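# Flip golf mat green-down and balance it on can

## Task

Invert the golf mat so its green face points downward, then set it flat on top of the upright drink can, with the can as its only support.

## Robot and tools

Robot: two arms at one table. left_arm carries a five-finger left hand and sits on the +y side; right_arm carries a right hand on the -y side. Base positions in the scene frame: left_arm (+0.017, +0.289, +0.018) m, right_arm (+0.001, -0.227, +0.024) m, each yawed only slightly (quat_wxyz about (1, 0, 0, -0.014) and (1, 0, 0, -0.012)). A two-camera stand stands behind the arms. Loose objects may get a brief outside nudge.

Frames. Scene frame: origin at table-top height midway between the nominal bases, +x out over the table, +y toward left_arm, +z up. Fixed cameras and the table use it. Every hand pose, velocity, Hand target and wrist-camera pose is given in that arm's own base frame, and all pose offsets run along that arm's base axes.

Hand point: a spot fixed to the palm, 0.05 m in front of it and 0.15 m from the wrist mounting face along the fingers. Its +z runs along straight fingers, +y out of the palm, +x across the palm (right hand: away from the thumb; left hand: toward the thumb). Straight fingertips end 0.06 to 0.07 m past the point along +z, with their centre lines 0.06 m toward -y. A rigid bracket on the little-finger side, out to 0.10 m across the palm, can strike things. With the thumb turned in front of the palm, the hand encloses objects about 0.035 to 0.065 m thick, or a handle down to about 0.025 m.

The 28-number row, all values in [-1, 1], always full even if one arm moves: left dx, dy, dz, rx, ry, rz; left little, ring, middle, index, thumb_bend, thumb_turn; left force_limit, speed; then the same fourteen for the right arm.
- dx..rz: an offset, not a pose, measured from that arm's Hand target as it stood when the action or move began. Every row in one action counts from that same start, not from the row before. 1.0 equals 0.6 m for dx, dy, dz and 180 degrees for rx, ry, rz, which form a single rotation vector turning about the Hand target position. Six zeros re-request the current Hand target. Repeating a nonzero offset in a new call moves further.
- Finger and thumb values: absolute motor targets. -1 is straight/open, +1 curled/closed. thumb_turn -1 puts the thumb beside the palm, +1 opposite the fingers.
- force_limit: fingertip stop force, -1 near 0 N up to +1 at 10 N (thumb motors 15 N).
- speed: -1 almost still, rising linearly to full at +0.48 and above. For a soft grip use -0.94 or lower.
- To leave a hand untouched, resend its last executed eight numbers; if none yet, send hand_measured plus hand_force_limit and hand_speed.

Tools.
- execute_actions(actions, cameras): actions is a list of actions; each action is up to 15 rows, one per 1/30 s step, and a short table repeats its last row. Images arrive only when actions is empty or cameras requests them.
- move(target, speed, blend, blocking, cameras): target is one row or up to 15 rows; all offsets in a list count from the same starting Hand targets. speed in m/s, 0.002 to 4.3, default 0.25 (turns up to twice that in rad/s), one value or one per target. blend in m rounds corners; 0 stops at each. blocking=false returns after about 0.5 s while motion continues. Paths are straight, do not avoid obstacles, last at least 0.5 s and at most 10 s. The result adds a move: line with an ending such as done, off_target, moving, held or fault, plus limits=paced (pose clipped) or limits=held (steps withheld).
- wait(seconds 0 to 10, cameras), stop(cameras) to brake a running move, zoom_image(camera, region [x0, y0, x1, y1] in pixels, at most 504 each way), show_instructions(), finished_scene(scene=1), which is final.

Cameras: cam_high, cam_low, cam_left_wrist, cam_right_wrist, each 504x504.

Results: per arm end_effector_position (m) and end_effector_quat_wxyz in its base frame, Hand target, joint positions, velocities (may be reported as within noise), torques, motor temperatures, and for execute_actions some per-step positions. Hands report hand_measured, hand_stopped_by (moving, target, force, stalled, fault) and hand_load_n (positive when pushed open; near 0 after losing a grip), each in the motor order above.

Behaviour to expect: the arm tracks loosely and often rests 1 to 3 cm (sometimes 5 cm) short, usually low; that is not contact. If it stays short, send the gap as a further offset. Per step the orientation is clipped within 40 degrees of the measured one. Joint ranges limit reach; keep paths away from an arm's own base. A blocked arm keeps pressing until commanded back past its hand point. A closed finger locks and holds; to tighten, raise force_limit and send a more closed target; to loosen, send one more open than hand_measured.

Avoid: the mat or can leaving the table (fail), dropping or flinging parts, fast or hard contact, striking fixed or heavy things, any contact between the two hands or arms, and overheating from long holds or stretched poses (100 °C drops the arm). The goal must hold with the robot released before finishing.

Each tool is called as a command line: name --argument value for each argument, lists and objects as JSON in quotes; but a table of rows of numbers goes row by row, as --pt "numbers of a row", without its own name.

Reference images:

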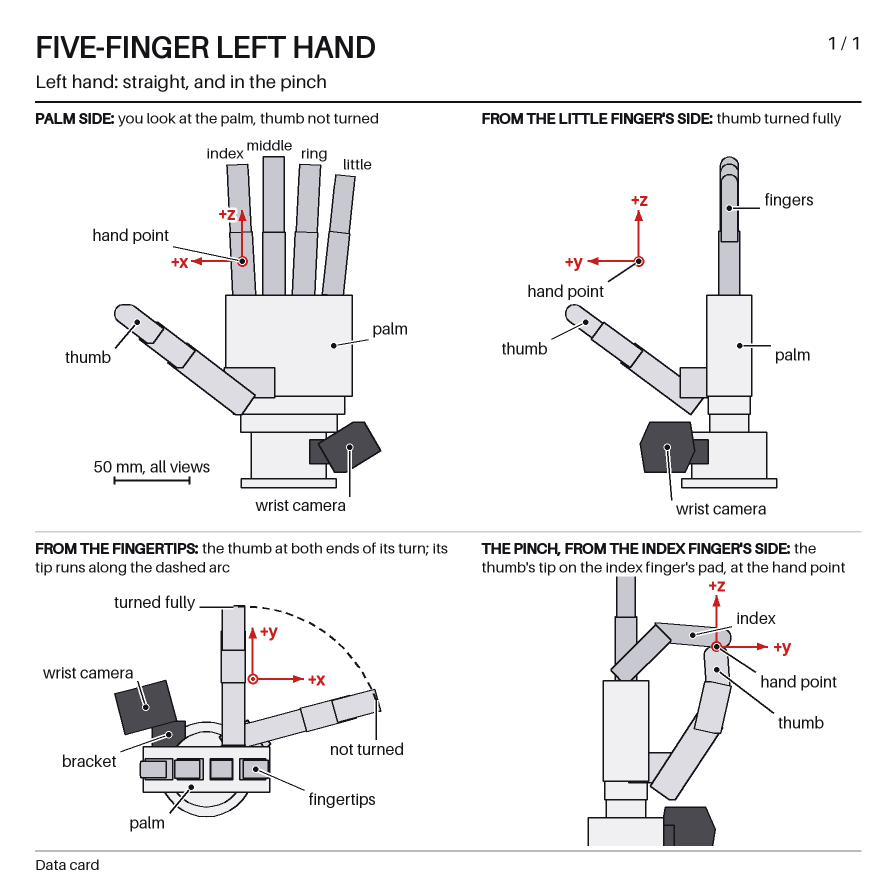

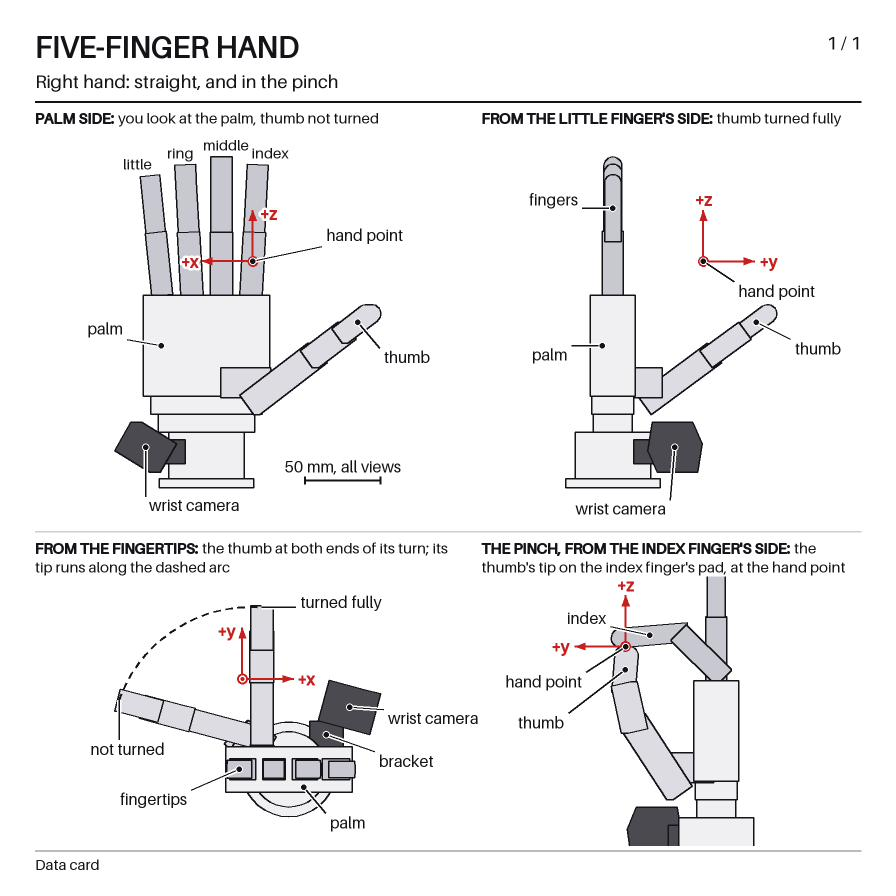

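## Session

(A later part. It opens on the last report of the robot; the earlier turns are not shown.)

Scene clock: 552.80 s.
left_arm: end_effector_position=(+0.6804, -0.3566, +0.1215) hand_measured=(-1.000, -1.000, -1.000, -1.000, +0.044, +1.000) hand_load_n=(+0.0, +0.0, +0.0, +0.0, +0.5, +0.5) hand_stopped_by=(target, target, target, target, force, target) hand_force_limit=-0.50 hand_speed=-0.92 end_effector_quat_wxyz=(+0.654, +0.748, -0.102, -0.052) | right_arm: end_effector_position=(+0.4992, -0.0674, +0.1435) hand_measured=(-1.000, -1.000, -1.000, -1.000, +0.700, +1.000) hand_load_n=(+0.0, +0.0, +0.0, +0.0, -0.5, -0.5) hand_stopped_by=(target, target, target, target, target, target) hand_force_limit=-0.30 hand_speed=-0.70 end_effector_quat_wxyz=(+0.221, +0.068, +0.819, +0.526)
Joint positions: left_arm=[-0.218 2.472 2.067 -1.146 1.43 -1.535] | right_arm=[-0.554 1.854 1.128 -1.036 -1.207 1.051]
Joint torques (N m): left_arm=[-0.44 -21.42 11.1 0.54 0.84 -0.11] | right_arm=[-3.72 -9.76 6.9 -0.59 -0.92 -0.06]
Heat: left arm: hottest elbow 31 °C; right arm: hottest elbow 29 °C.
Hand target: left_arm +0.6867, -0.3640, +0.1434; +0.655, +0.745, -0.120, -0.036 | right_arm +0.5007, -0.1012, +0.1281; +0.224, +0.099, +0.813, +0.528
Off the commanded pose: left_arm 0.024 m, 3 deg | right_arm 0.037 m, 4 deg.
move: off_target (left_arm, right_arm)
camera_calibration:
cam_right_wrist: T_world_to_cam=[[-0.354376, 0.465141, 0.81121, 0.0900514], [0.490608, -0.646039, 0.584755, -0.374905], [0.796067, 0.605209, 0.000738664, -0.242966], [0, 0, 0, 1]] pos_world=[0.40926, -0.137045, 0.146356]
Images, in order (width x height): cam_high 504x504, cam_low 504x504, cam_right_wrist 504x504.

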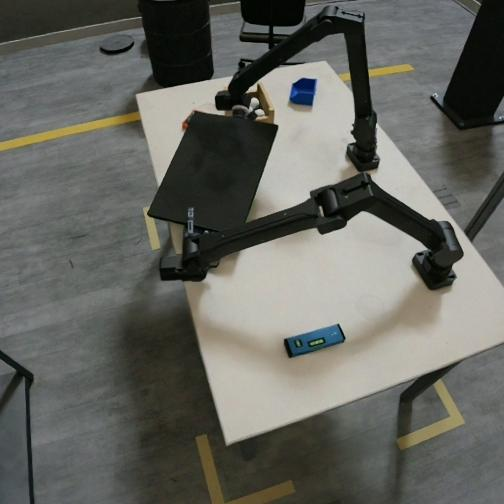

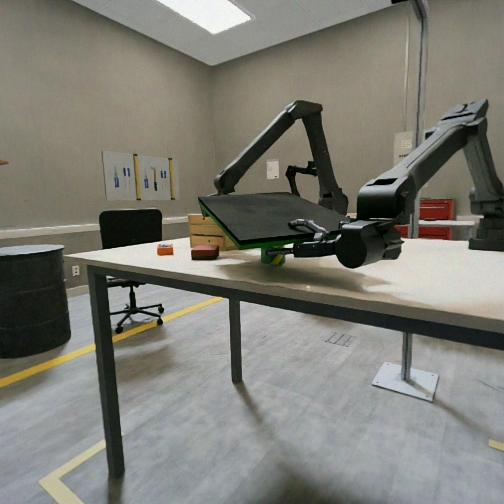

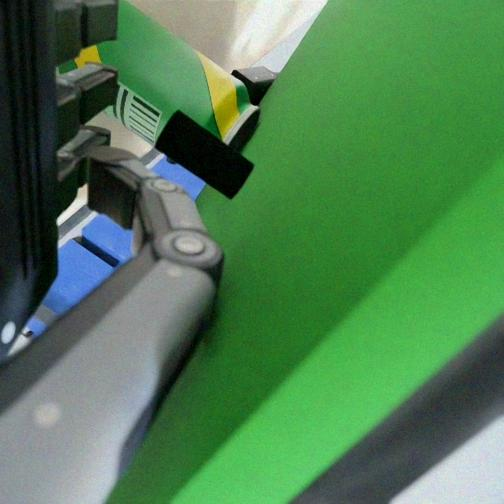

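move --target '[0,0,0,0,0,0,-1,-1,-1,-1,0.2,1,-0.5,-0.92,0.0,0.0,0,0,0,0,-1,-1,-1,-1,0.7,-1,-0.3,-0.6]' --speed 0.05 --cameras '["cam_high","cam_low","cam_right_wrist"]'

zoom_image --camera "cam_low" --region '[190, 165, 290, 265]'

Scene clock: 556.17 s.
left_arm: end_effector_position=(+0.6812, -0.3569, +0.1205) hand_measured=(-1.000, -1.000, -1.000, -1.000, +0.044, +1.000) hand_load_n=(+0.0, +0.0, +0.0, +0.0, +2.0, +1.5) hand_stopped_by=(target, target, target, target, force, target) hand_force_limit=-0.50 hand_speed=-0.92 end_effector_quat_wxyz=(+0.652, +0.750, -0.097, -0.056) | right_arm: end_effector_position=(+0.4992, -0.0674, +0.1435) hand_measured=(-1.000, -1.000, -1.000, -1.000, +0.700, -1.000) hand_load_n=(+0.0, +0.0, +0.0, +0.0, -0.5, +0.0) hand_stopped_by=(target, target, target, target, target, target) hand_force_limit=-0.30 hand_speed=-0.60 end_effector_quat_wxyz=(+0.221, +0.068, +0.819, +0.526)
Joint positions: left_arm=[-0.218 2.472 2.067 -1.146 1.427 -1.547] | right_arm=[-0.554 1.854 1.128 -1.036 -1.207 1.051]
Joint torques (N m): left_arm=[-0.5 -21.54 10.97 0.76 0.95 -0.03] | right_arm=[-3.78 -9.82 6.9 -0.61 -0.93 -0.06]
Heat: left arm: hottest elbow 31 °C; right arm: hottest elbow 29 °C.
Hand target: left_arm +0.6867, -0.3640, +0.1434; +0.655, +0.745, -0.120, -0.036 | right_arm +0.5007, -0.1012, +0.1281; +0.224, +0.099, +0.813, +0.528
Off the commanded pose: left_arm 0.025 m, 4 deg | right_arm 0.037 m, 4 deg.
move: off_target (left_arm, right_arm)
camera_calibration:
cam_right_wrist: T_world_to_cam=[[-0.354728, 0.465208, 0.811017, 0.0902326], [0.490483, -0.645892, 0.585021, -0.374873], [0.795986, 0.605314, 0.000938664, -0.242948], [0, 0, 0, 1]] pos_world=[0.40926, -0.137045, 0.146356]
Images, in order (width x height): cam_high 504x504, cam_low 504x504, cam_right_wrist 504x504.

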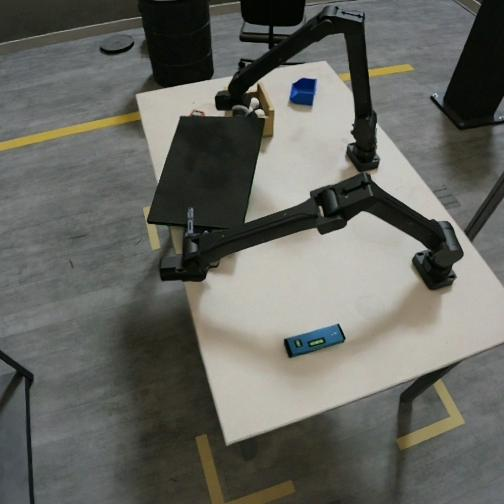

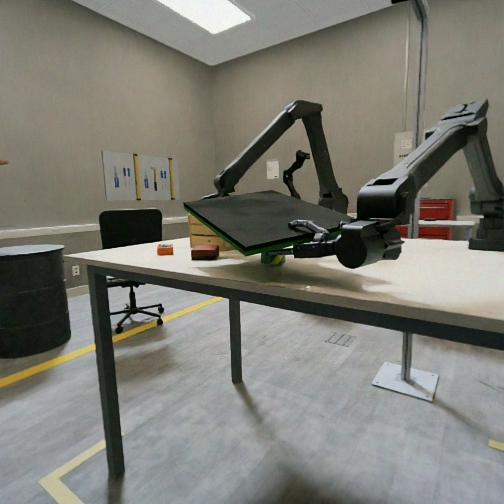

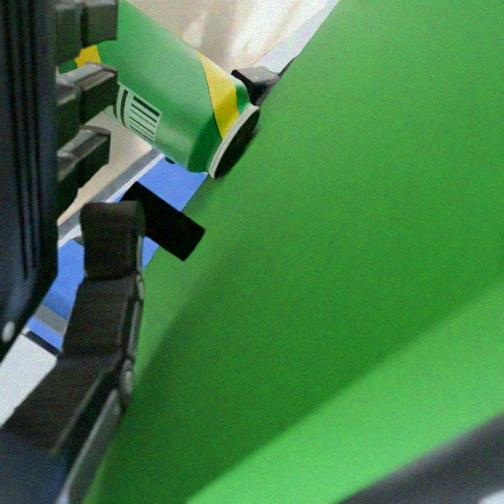

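Scaled by 5.040 from the camera's 504x504 image, which has a finer 720x720 frame.

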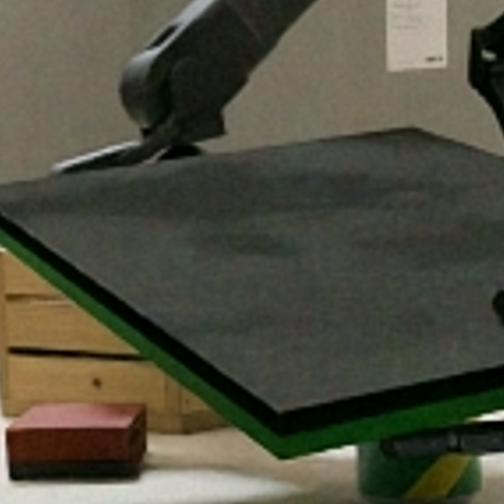

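zoom_image --camera "cam_high" --region '[145, 90, 295, 240]'

zoom_image --camera "cam_low" --region '[180, 165, 280, 265]'

zoom_image --camera "cam_low" --region '[270, 165, 370, 265]'

zoom_image --camera "cam_right_wrist" --region '[0, 0, 504, 504]'

Scaled by 3.360 from the camera's 504x504 image, which has a finer 720x720 frame.

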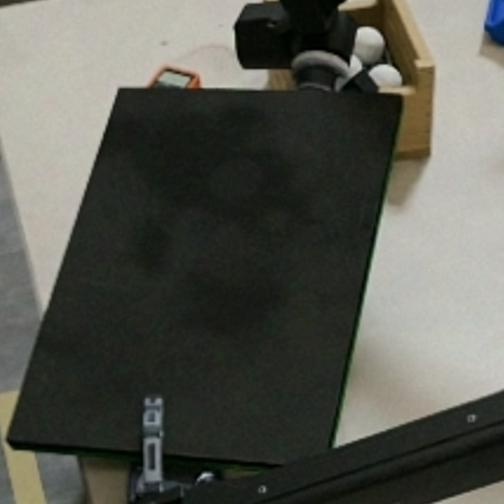

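Scaled by 5.040 from the camera's 504x504 image, which has a finer 720x720 frame.

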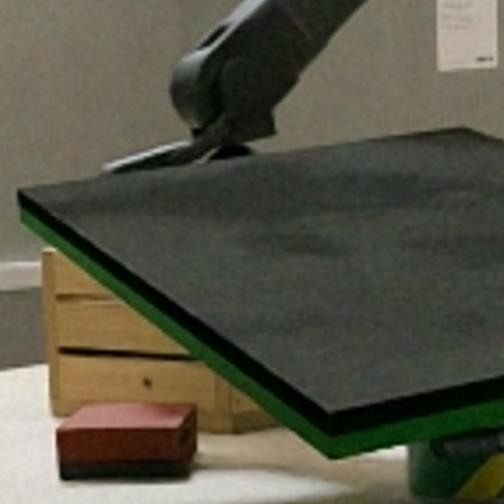

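Scaled by 5.040 from the camera's 504x504 image, which has a finer 720x720 frame.

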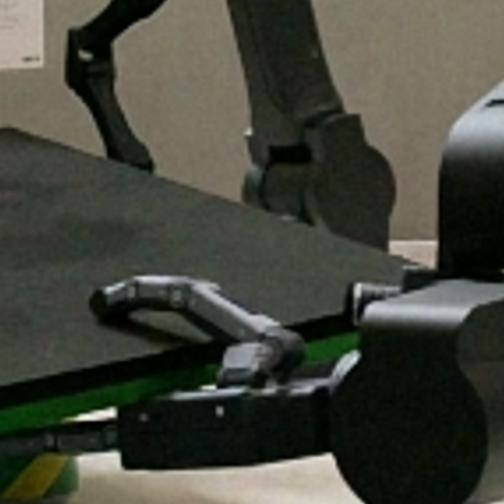

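Scaled by 1.000.

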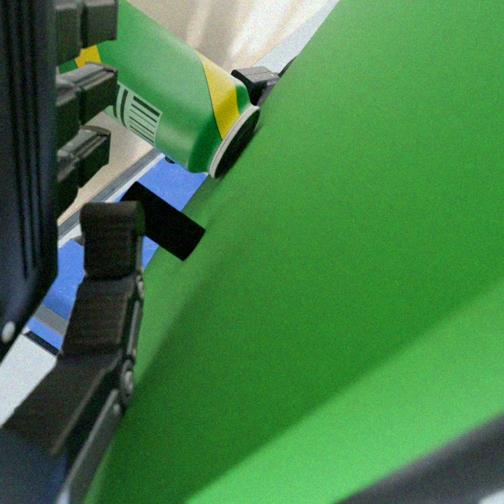

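move --target '[0,0,0,0,0,0,-1,-1,-1,-1,0.2,1,-0.5,-0.92,0.0,0.0,0,0,0,0,-1,-1,-1,-1,0.7,0.2,0.2,-0.7]' --speed 0.05 --cameras '["cam_high","cam_low","cam_right_wrist"]'

Scene clock: 560.63 s.
left_arm: end_effector_position=(+0.6812, -0.3569, +0.1205) hand_measured=(-1.000, -1.000, -1.000, -1.000, +0.044, +1.000) hand_load_n=(+0.0, +0.0, +0.0, +0.0, +1.5, +0.0) hand_stopped_by=(target, target, target, target, force, target) hand_force_limit=-0.50 hand_speed=-0.92 end_effector_quat_wxyz=(+0.652, +0.750, -0.097, -0.056) | right_arm: end_effector_position=(+0.4993, -0.0675, +0.1433) hand_measured=(-1.000, -1.000, -1.000, -1.000, +0.700, +0.200) hand_load_n=(+0.0, +0.0, +0.0, +0.0, -1.0, +0.0) hand_stopped_by=(target, target, target, target, target, target) hand_force_limit=0.20 hand_speed=-0.70 end_effector_quat_wxyz=(+0.220, +0.068, +0.819, +0.525)
Joint positions: left_arm=[-0.218 2.472 2.067 -1.146 1.427 -1.547] | right_arm=[-0.554 1.854 1.129 -1.038 -1.205 1.051]
Joint torques (N m): left_arm=[-0.56 -21.54 10.96 0.73 0.95 -0.03] | right_arm=[-3.78 -9.7 6.83 -0.55 -0.99 -0.05]
Heat: left arm: hottest elbow 32 °C; right arm: hottest elbow 29 °C.
Hand target: left_arm +0.6867, -0.3640, +0.1434; +0.655, +0.745, -0.120, -0.036 | right_arm +0.5008, -0.1013, +0.1281; +0.224, +0.099, +0.813, +0.528
Off the commanded pose: left_arm 0.025 m, 4 deg | right_arm 0.037 m, 4 deg.
move: off_target (left_arm, right_arm)
camera_calibration:
cam_right_wrist: T_world_to_cam=[[-0.35305, 0.465718, 0.811457, 0.0895533], [0.492064, -0.645243, 0.58441, -0.375512], [0.795757, 0.605615, -0.00136028, -0.242495], [0, 0, 0, 1]] pos_world=[0.40936, -0.137144, 0.146455]
Images, in order (width x height): cam_high 504x504, cam_low 504x504, cam_right_wrist 504x504.

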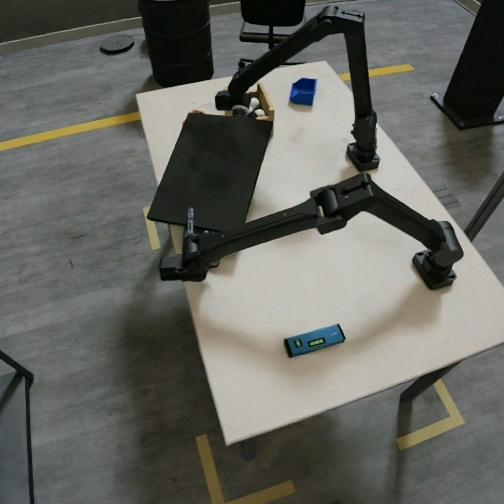

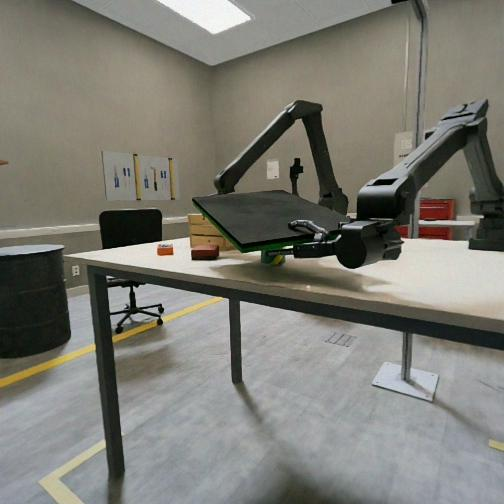

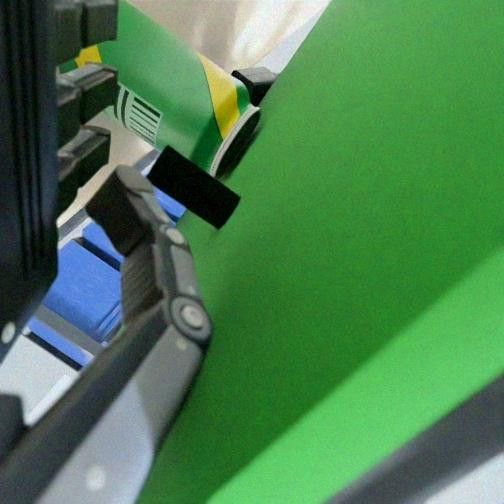

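move --target '[0,0,0,0,0,0,-1,-1,-1,-1,0.2,1,-0.5,-0.92,0.0,0.0,0,0,0,0,-1,-1,-1,-1,0.7,1,0.2,-0.7]' --speed 0.05 --cameras '["cam_high","cam_low","cam_right_wrist"]'

zoom_image --camera "cam_high" --region '[145, 90, 295, 240]'

zoom_image --camera "cam_low" --region '[180, 165, 280, 265]'

zoom_image --camera "cam_low" --region '[270, 165, 370, 265]'

Scene clock: 562.53 s.
left_arm: end_effector_position=(+0.6812, -0.3568, +0.1209) hand_measured=(-1.000, -1.000, -1.000, -1.000, +0.044, +1.000) hand_load_n=(+0.0, +0.0, +0.0, +0.0, +1.0, +1.0) hand_stopped_by=(target, target, target, target, force, target) hand_force_limit=-0.50 hand_speed=-0.92 end_effector_quat_wxyz=(+0.653, +0.749, -0.097, -0.056) | right_arm: end_effector_position=(+0.4993, -0.0675, +0.1435) hand_measured=(-1.000, -1.000, -1.000, -1.000, +0.700, +1.000) hand_load_n=(+0.0, +0.0, +0.0, +0.0, -0.5, +0.0) hand_stopped_by=(target, target, target, target, target, target) hand_force_limit=0.20 hand_speed=-0.70 end_effector_quat_wxyz=(+0.220, +0.068, +0.819, +0.526)
Joint positions: left_arm=[-0.218 2.472 2.067 -1.146 1.429 -1.547] | right_arm=[-0.554 1.854 1.129 -1.038 -1.206 1.051]
Joint torques (N m): left_arm=[-0.5 -21.54 10.97 0.76 0.89 -0.03] | right_arm=[-3.84 -9.64 6.84 -0.54 -0.96 -0.06]
Heat: left arm: hottest elbow 32 °C; right arm: hottest elbow 29 °C.
Hand target: left_arm +0.6867, -0.3640, +0.1435; +0.655, +0.745, -0.120, -0.036 | right_arm +0.5008, -0.1013, +0.1282; +0.224, +0.099, +0.813, +0.528
Off the commanded pose: left_arm 0.024 m, 4 deg | right_arm 0.037 m, 4 deg.
move: off_target (left_arm, right_arm)
camera_calibration:
cam_right_wrist: T_world_to_cam=[[-0.353301, 0.465239, 0.811622, 0.0896011], [0.491752, -0.645687, 0.584182, -0.375462], [0.795838, 0.605509, -0.000660539, -0.242725], [0, 0, 0, 1]] pos_world=[0.40946, -0.137145, 0.146455]
Images, in order (width x height): cam_high 504x504, cam_low 504x504, cam_right_wrist 504x504.

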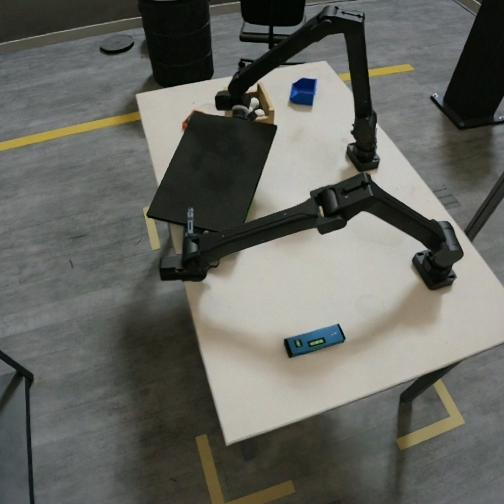

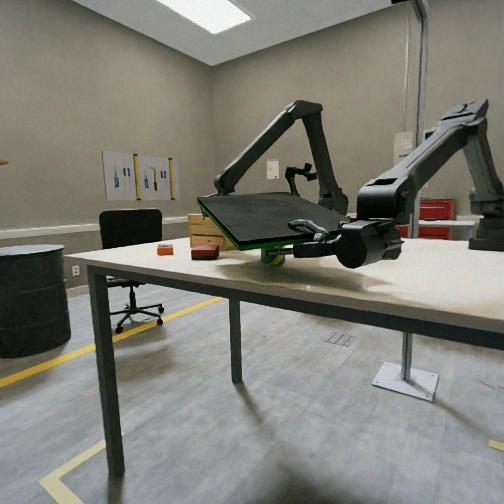

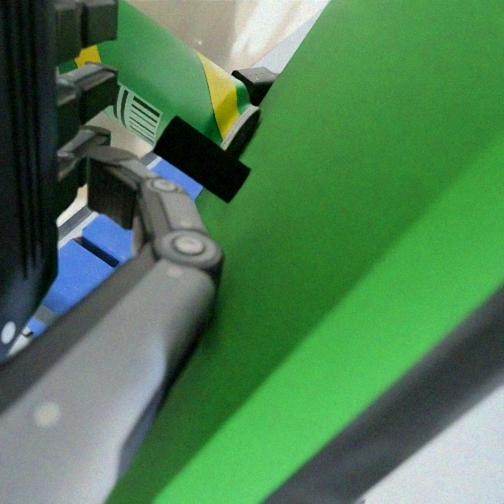

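Scaled by 3.360 from the camera's 504x504 image, which has a finer 720x720 frame.

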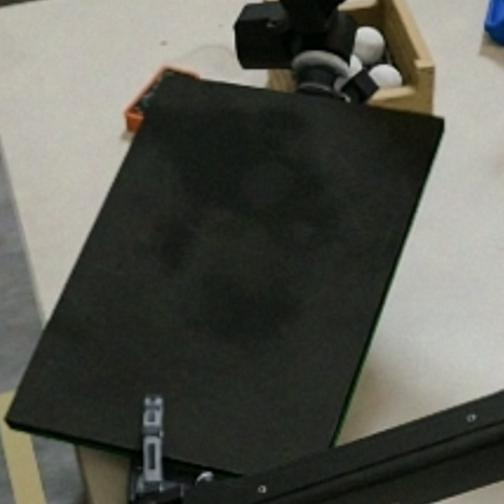

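Scaled by 5.040 from the camera's 504x504 image, which has a finer 720x720 frame.

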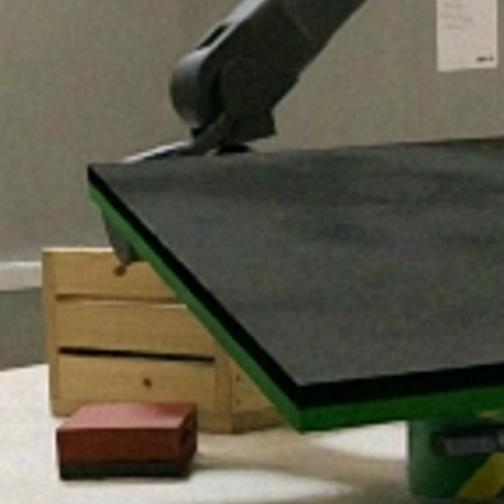

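Scaled by 5.040 from the camera's 504x504 image, which has a finer 720x720 frame.

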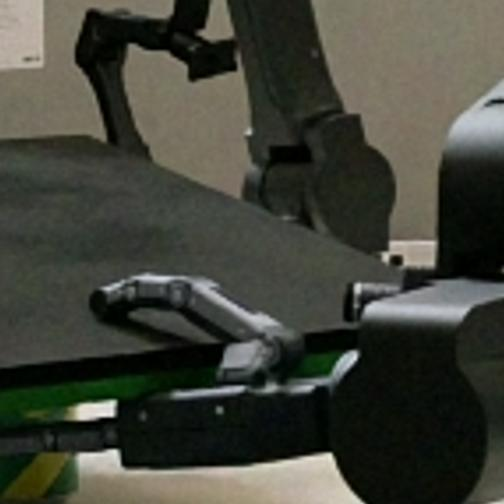

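move --target '[0,0,0,0,0,0,-1,-1,-1,-1,0.2,1,-0.5,-0.92,0.0,0.0,0,0,0,0,-1,-1,-1,-1,1,1,0.2,-0.7]' --speed 0.05 --cameras '["cam_high","cam_low","cam_right_wrist"]'

zoom_image --camera "cam_high" --region '[145, 90, 295, 240]'

zoom_image --camera "cam_low" --region '[180, 165, 280, 265]'

zoom_image --camera "cam_low" --region '[270, 165, 370, 265]'

Scene clock: 563.63 s.
left_arm: end_effector_position=(+0.6812, -0.3567, +0.1216) hand_measured=(-1.000, -1.000, -1.000, -1.000, +0.044, +1.000) hand_load_n=(+0.0, +0.0, +0.0, +0.0, +1.0, +0.5) hand_stopped_by=(target, target, target, target, force, target) hand_force_limit=-0.50 hand_speed=-0.92 end_effector_quat_wxyz=(+0.654, +0.748, -0.097, -0.056) | right_arm: end_effector_position=(+0.4994, -0.0675, +0.1439) hand_measured=(-1.000, -1.000, -1.000, -1.000, +0.936, +1.000) hand_load_n=(+0.0, +0.0, +0.0, +0.0, +9.0, +1.0) hand_stopped_by=(target, target, target, target, force, target) hand_force_limit=0.20 hand_speed=-0.70 end_effector_quat_wxyz=(+0.221, +0.068, +0.818, +0.526)
Joint positions: left_arm=[-0.218 2.472 2.067 -1.146 1.432 -1.547] | right_arm=[-0.554 1.854 1.129 -1.038 -1.208 1.051]
Joint torques (N m): left_arm=[-0.5 -21.54 10.96 0.77 0.76 -0.03] | right_arm=[-3.72 -9.7 6.87 -0.54 -0.9 -0.05]
Heat: left arm: hottest elbow 32 °C; right arm: hottest elbow 29 °C.
Hand target: left_arm +0.6867, -0.3640, +0.1434; +0.655, +0.745, -0.120, -0.036 | right_arm +0.5008, -0.1013, +0.1282; +0.224, +0.099, +0.813, +0.528
Off the commanded pose: left_arm 0.024 m, 4 deg | right_arm 0.037 m, 4 deg.
move: off_target (left_arm, right_arm)
camera_calibration:
cam_right_wrist: T_world_to_cam=[[-0.353898, 0.464074, 0.812029, 0.0894628], [0.490986, -0.64678, 0.583616, -0.375333], [0.796046, 0.605236, 0.00104039, -0.243097], [0, 0, 0, 1]] pos_world=[0.40946, -0.137145, 0.146657]
Images, in order (width x height): cam_high 504x504, cam_low 504x504, cam_right_wrist 504x504.

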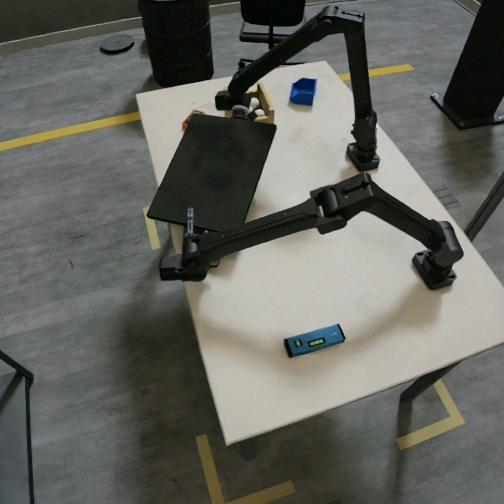

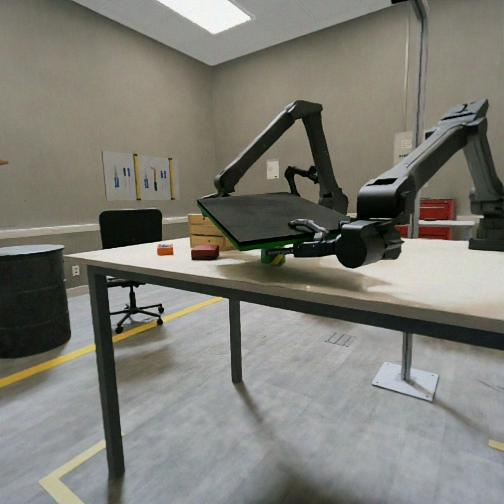

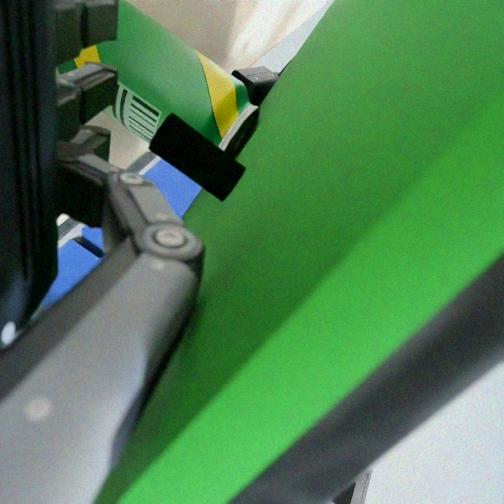

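Scaled by 3.360 from the camera's 504x504 image, which has a finer 720x720 frame.

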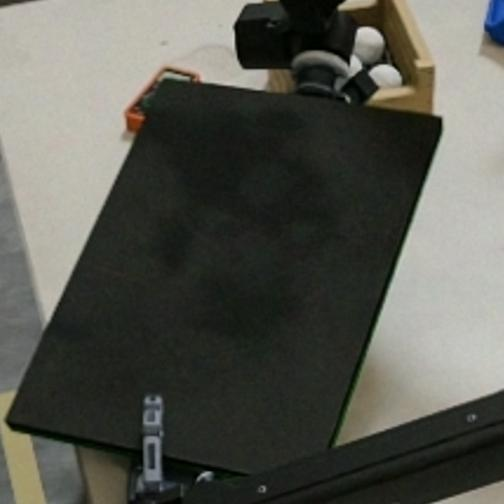

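Scaled by 5.040 from the camera's 504x504 image, which has a finer 720x720 frame.

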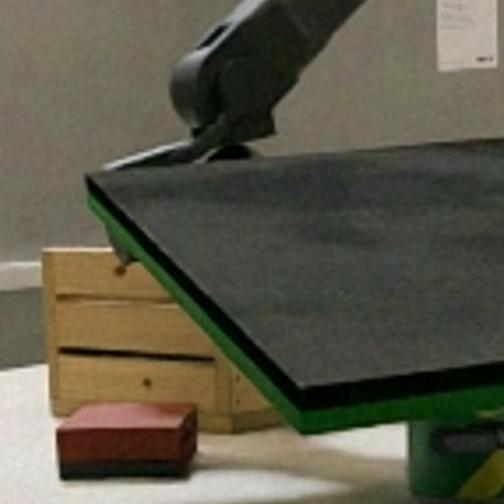

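Scaled by 5.040 from the camera's 504x504 image, which has a finer 720x720 frame.

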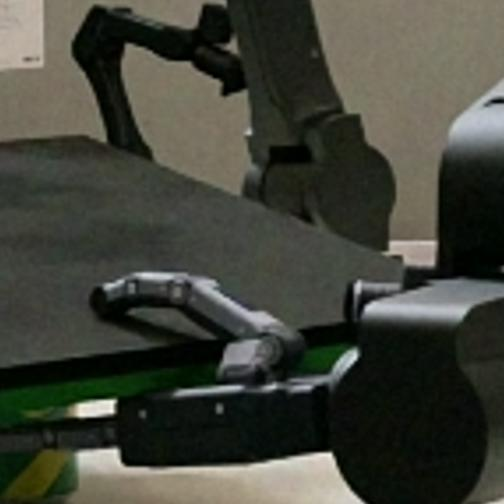

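move --target '[0,0,0,0,0,0,-1,-1,-1,-1,0.2,1,-0.5,-0.92,-0.025,0.012,0.0,0,0,0,-1,-1,-1,-1,1,1,0.2,-0.7]' --speed 0.03 --cameras '["cam_high","cam_low","cam_right_wrist"]'

zoom_image --camera "cam_high" --region '[145, 90, 295, 240]'

zoom_image --camera "cam_low" --region '[180, 165, 280, 265]'

Scene clock: 566.30 s.
left_arm: end_effector_position=(+0.6812, -0.3567, +0.1216) hand_measured=(-1.000, -1.000, -1.000, -1.000, +0.044, +1.000) hand_load_n=(+0.0, +0.0, +0.0, +0.0, +1.0, +0.5) hand_stopped_by=(target, target, target, target, force, target) hand_force_limit=-0.50 hand_speed=-0.92 end_effector_quat_wxyz=(+0.654, +0.748, -0.097, -0.056) | right_arm: end_effector_position=(+0.4988, -0.0674, +0.1439) hand_measured=(-1.000, -1.000, -1.000, -1.000, +0.936, +1.000) hand_load_n=(+0.0, +0.0, +0.0, +0.0, +9.0, +1.5) hand_stopped_by=(target, target, target, target, force, target) hand_force_limit=0.20 hand_speed=-0.70 end_effector_quat_wxyz=(+0.223, +0.066, +0.818, +0.526)
Joint positions: left_arm=[-0.218 2.472 2.067 -1.146 1.432 -1.547] | right_arm=[-0.554 1.854 1.128 -1.038 -1.208 1.043]
Joint torques (N m): left_arm=[-0.44 -21.54 10.95 0.76 0.76 -0.03] | right_arm=[-3.84 -11.75 3.32 -0.21 -0.86 -0.05]
Heat: left arm: hottest elbow 32 °C; right arm: hottest elbow 29 °C.
Hand target: left_arm +0.6867, -0.3640, +0.1434; +0.655, +0.745, -0.120, -0.036 | right_arm +0.4858, -0.0941, +0.1282; +0.224, +0.099, +0.813, +0.528
Off the commanded pose: left_arm 0.024 m, 4 deg | right_arm 0.034 m, 4 deg.
move: off_target (left_arm, right_arm)
camera_calibration:
cam_right_wrist: T_world_to_cam=[[-0.359997, 0.465567, 0.808486, 0.0928275], [0.488714, -0.644071, 0.588499, -0.374438], [0.794708, 0.606976, 0.00433447, -0.242413], [0, 0, 0, 1]] pos_world=[0.409058, -0.137244, 0.146358]
Images, in order (width x height): cam_high 504x504, cam_low 504x504, cam_right_wrist 504x504.

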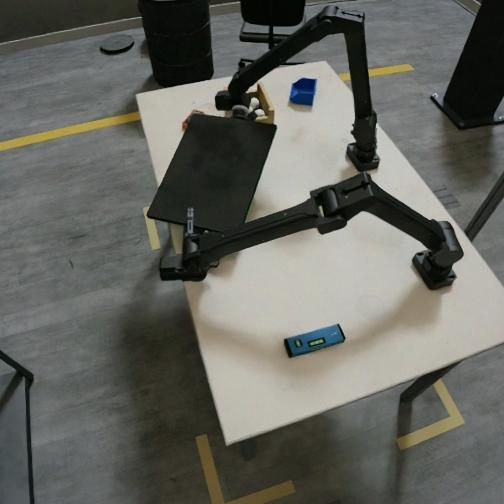

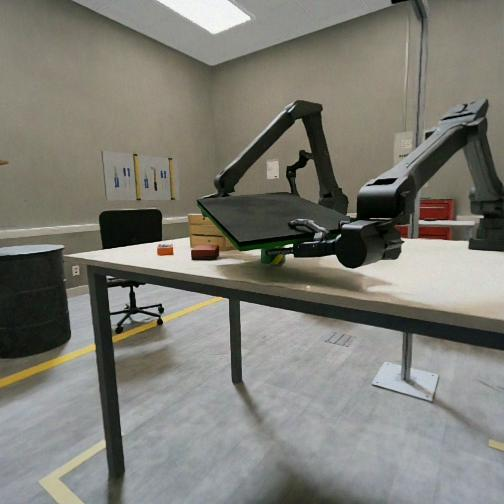

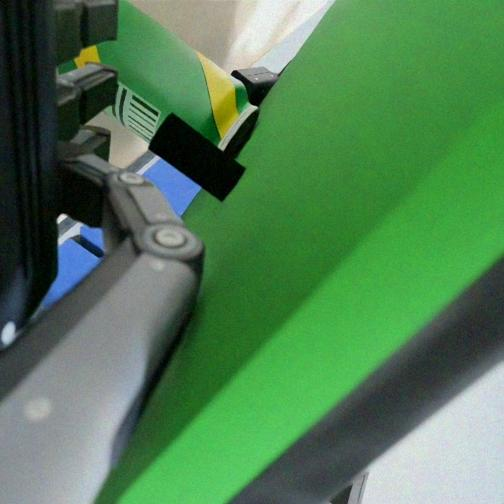

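Scaled by 3.360 from the camera's 504x504 image, which has a finer 720x720 frame.

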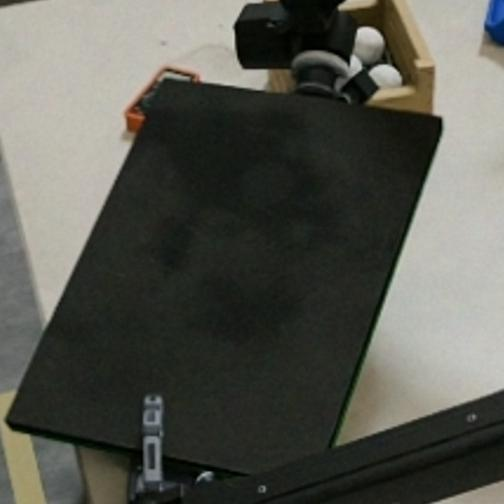

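Scaled by 5.040 from the camera's 504x504 image, which has a finer 720x720 frame.

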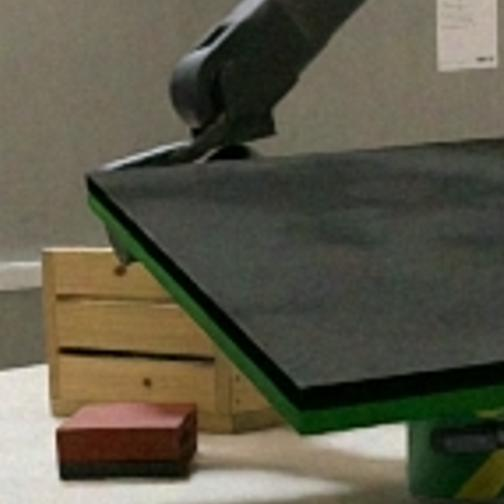

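execute_actions --actions '[]'

Scene clock: 567.17 s.
left_arm: end_effector_position=(+0.6812, -0.3567, +0.1216) hand_measured=(-1.000, -1.000, -1.000, -1.000, +0.044, +1.000) hand_load_n=(+0.0, +0.0, +0.0, +0.0, +1.0, +0.5) hand_stopped_by=(target, target, target, target, force, target) hand_force_limit=-0.50 hand_speed=-0.92 end_effector_quat_wxyz=(+0.654, +0.748, -0.097, -0.056) | right_arm: end_effector_position=(+0.4988, -0.0674, +0.1439) hand_measured=(-1.000, -1.000, -1.000, -1.000, +0.936, +1.000) hand_load_n=(+0.0, +0.0, +0.0, +0.0, +9.0, +1.0) hand_stopped_by=(target, target, target, target, force, target) hand_force_limit=0.20 hand_speed=-0.70 end_effector_quat_wxyz=(+0.223, +0.065, +0.818, +0.526)
Joint positions: left_arm=[-0.218 2.472 2.067 -1.146 1.432 -1.547] | right_arm=[-0.554 1.854 1.128 -1.038 -1.208 1.043]
Joint velocities: within noise
Joint torques (N m): left_arm=[-0.5 -21.54 10.95 0.79 0.76 -0.03] | right_arm=[-3.9 -11.81 3.32 -0.25 -0.86 -0.09]
Motor temperatures (°C): left_arm=[21 30 32 21 27 21] | right_arm=[21 26 29 22 23 24]
Heat: left arm: hottest elbow 32 °C; right arm: hottest elbow 29 °C.
Hand target: left_arm +0.6867, -0.3640, +0.1434; +0.655, +0.745, -0.120, -0.036 | right_arm +0.4858, -0.0941, +0.1282; +0.224, +0.099, +0.813, +0.528
Off the commanded pose: left_arm 0.024 m, 4 deg | right_arm 0.034 m, 4 deg.
camera_calibration:
cam_left_wrist: T_world_to_cam=[[0.364374, 0.035332, -0.930582, -0.117389], [0.8868, 0.291886, 0.358314, -0.541654], [0.284284, -0.9558, 0.0750234, -0.431902], [0, 0, 0, 1]] pos_world=[0.645895, -0.250563, 0.117245]
cam_right_wrist: T_world_to_cam=[[-0.360267, 0.46566, 0.808312, 0.0929761], [0.488646, -0.643905, 0.588737, -0.374423], [0.794627, 0.607081, 0.00443463, -0.24238], [0, 0, 0, 1]] pos_world=[0.409058, -0.137244, 0.146358]

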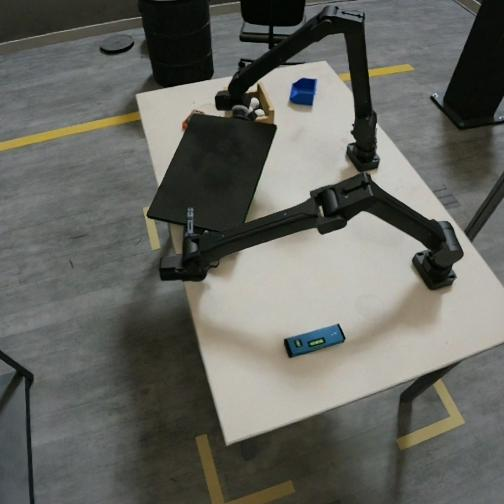

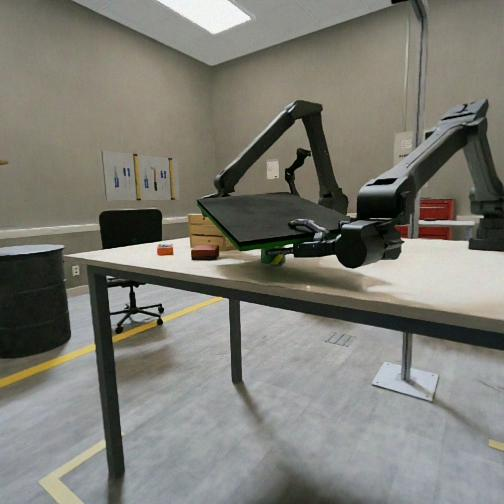

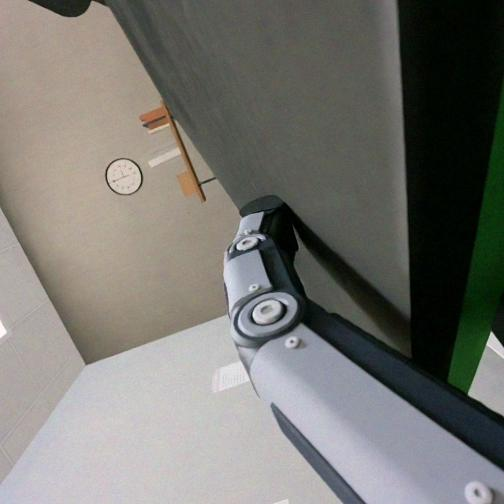

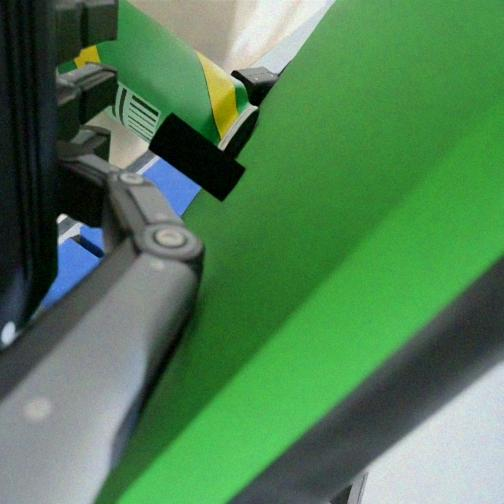

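move --target '[0,0,0,0,0,0,-1,-1,-1,-1,0.2,1,-0.5,-0.92,-0.042,0.015,0,0,0,0,-1,-1,-1,-1,1,1,0.2,-0.7]' --speed 0.03 --cameras '["cam_low"]'

Scene clock: 569.57 s.
left_arm: end_effector_position=(+0.6812, -0.3567, +0.1216) hand_measured=(-1.000, -1.000, -1.000, -1.000, +0.044, +1.000) hand_load_n=(+0.0, +0.0, +0.0, +0.0, +1.0, +0.5) hand_stopped_by=(target, target, target, target, force, target) hand_force_limit=-0.50 hand_speed=-0.92 end_effector_quat_wxyz=(+0.654, +0.748, -0.097, -0.056) | right_arm: end_effector_position=(+0.4785, -0.0768, +0.1492) hand_measured=(-1.000, -1.000, -1.000, -1.000, +0.936, +1.000) hand_load_n=(+0.0, +0.0, +0.5, +0.0, +9.0, +1.5) hand_stopped_by=(target, target, target, target, force, target) hand_force_limit=0.20 hand_speed=-0.70 end_effector_quat_wxyz=(+0.244, +0.064, +0.819, +0.515)
Joint positions: left_arm=[-0.218 2.472 2.067 -1.146 1.432 -1.547] | right_arm=[-0.596 1.811 1.079 -1.038 -1.205 0.993]
Joint torques (N m): left_arm=[-0.44 -21.54 10.93 0.8 0.76 -0.04] | right_arm=[-2.26 -11.05 1.66 -0.79 -0.81 -0.05]
Heat: left arm: hottest elbow 32 °C; right arm: hottest elbow 28 °C.
Hand target: left_arm +0.6867, -0.3640, +0.1434; +0.655, +0.745, -0.120, -0.036 | right_arm +0.4605, -0.0850, +0.1281; +0.224, +0.099, +0.813, +0.528
Off the commanded pose: left_arm 0.024 m, 4 deg | right_arm 0.029 m, 5 deg.
move: off_target (left_arm, right_arm)
Images, in order (width x height): cam_low 504x504.

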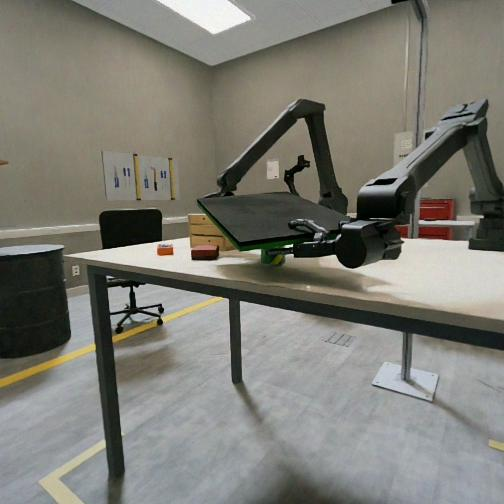

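zoom_image --camera "cam_low" --region '[180, 165, 280, 265]'

wait --seconds 0 --cameras '["cam_high", "cam_low"]'

zoom_image --camera "cam_high" --region '[145, 90, 295, 240]'

zoom_image --camera "cam_low" --region '[270, 165, 370, 265]'

Scaled by 5.040 from the camera's 504x504 image, which has a finer 720x720 frame.

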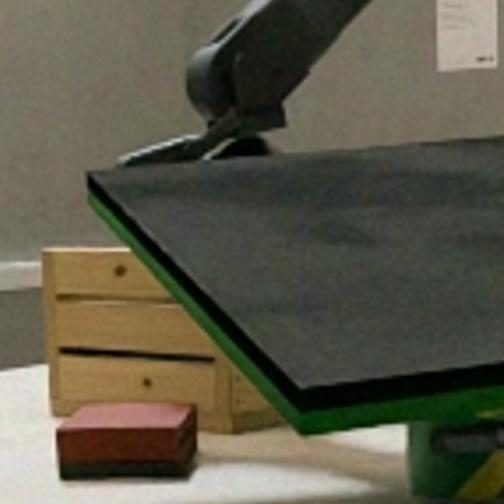

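Scene clock: 569.70 s.
left_arm: end_effector_position=(+0.6812, -0.3567, +0.1216) hand_measured=(-1.000, -1.000, -1.000, -1.000, +0.044, +1.000) hand_load_n=(+0.0, +0.0, +0.0, +0.5, +1.0, +0.5) hand_stopped_by=(target, target, target, target, force, target) hand_force_limit=-0.50 hand_speed=-0.92 end_effector_quat_wxyz=(+0.654, +0.748, -0.097, -0.056) | right_arm: end_effector_position=(+0.4785, -0.0768, +0.1492) hand_measured=(-1.000, -1.000, -1.000, -1.000, +0.936, +1.000) hand_load_n=(+0.0, +0.0, +0.5, +0.0, +9.0, +1.0) hand_stopped_by=(target, target, target, target, force, target) hand_force_limit=0.20 hand_speed=-0.70 end_effector_quat_wxyz=(+0.244, +0.064, +0.819, +0.515)
Joint positions: left_arm=[-0.218 2.472 2.067 -1.146 1.432 -1.547] | right_arm=[-0.596 1.811 1.079 -1.038 -1.205 0.993]
Joint torques (N m): left_arm=[-0.44 -21.6 10.96 0.79 0.76 -0.03] | right_arm=[-2.26 -11.11 1.68 -0.77 -0.81 -0.03]
Heat: left arm: hottest elbow 32 °C; right arm: hottest elbow 28 °C.
Hand target: left_arm +0.6867, -0.3640, +0.1434; +0.655, +0.745, -0.120, -0.036 | right_arm +0.4605, -0.0850, +0.1281; +0.224, +0.099, +0.813, +0.528
Off the commanded pose: left_arm 0.024 m, 4 deg | right_arm 0.029 m, 5 deg.
Images, in order (width x height): cam_high 504x504, cam_low 504x504.

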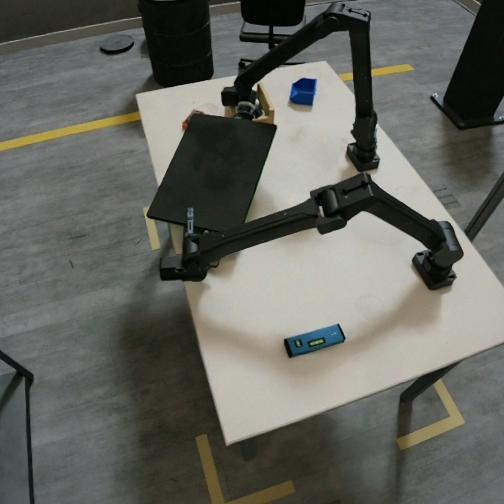

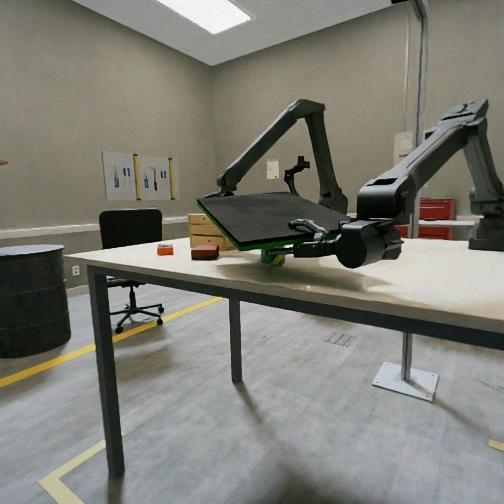

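Scaled by 3.360 from the camera's 504x504 image, which has a finer 720x720 frame.

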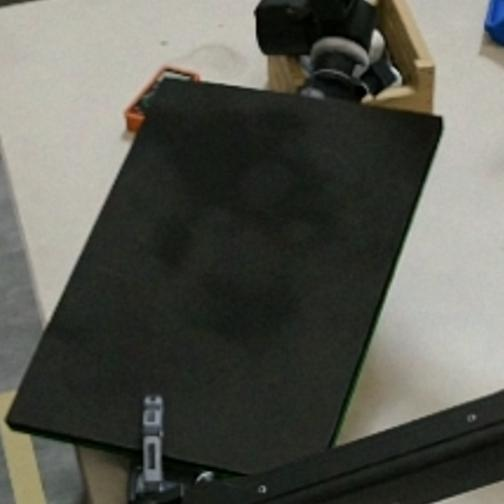

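Scaled by 5.040 from the camera's 504x504 image, which has a finer 720x720 frame.

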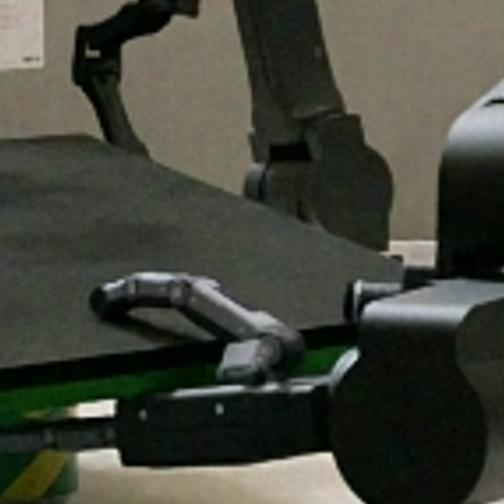

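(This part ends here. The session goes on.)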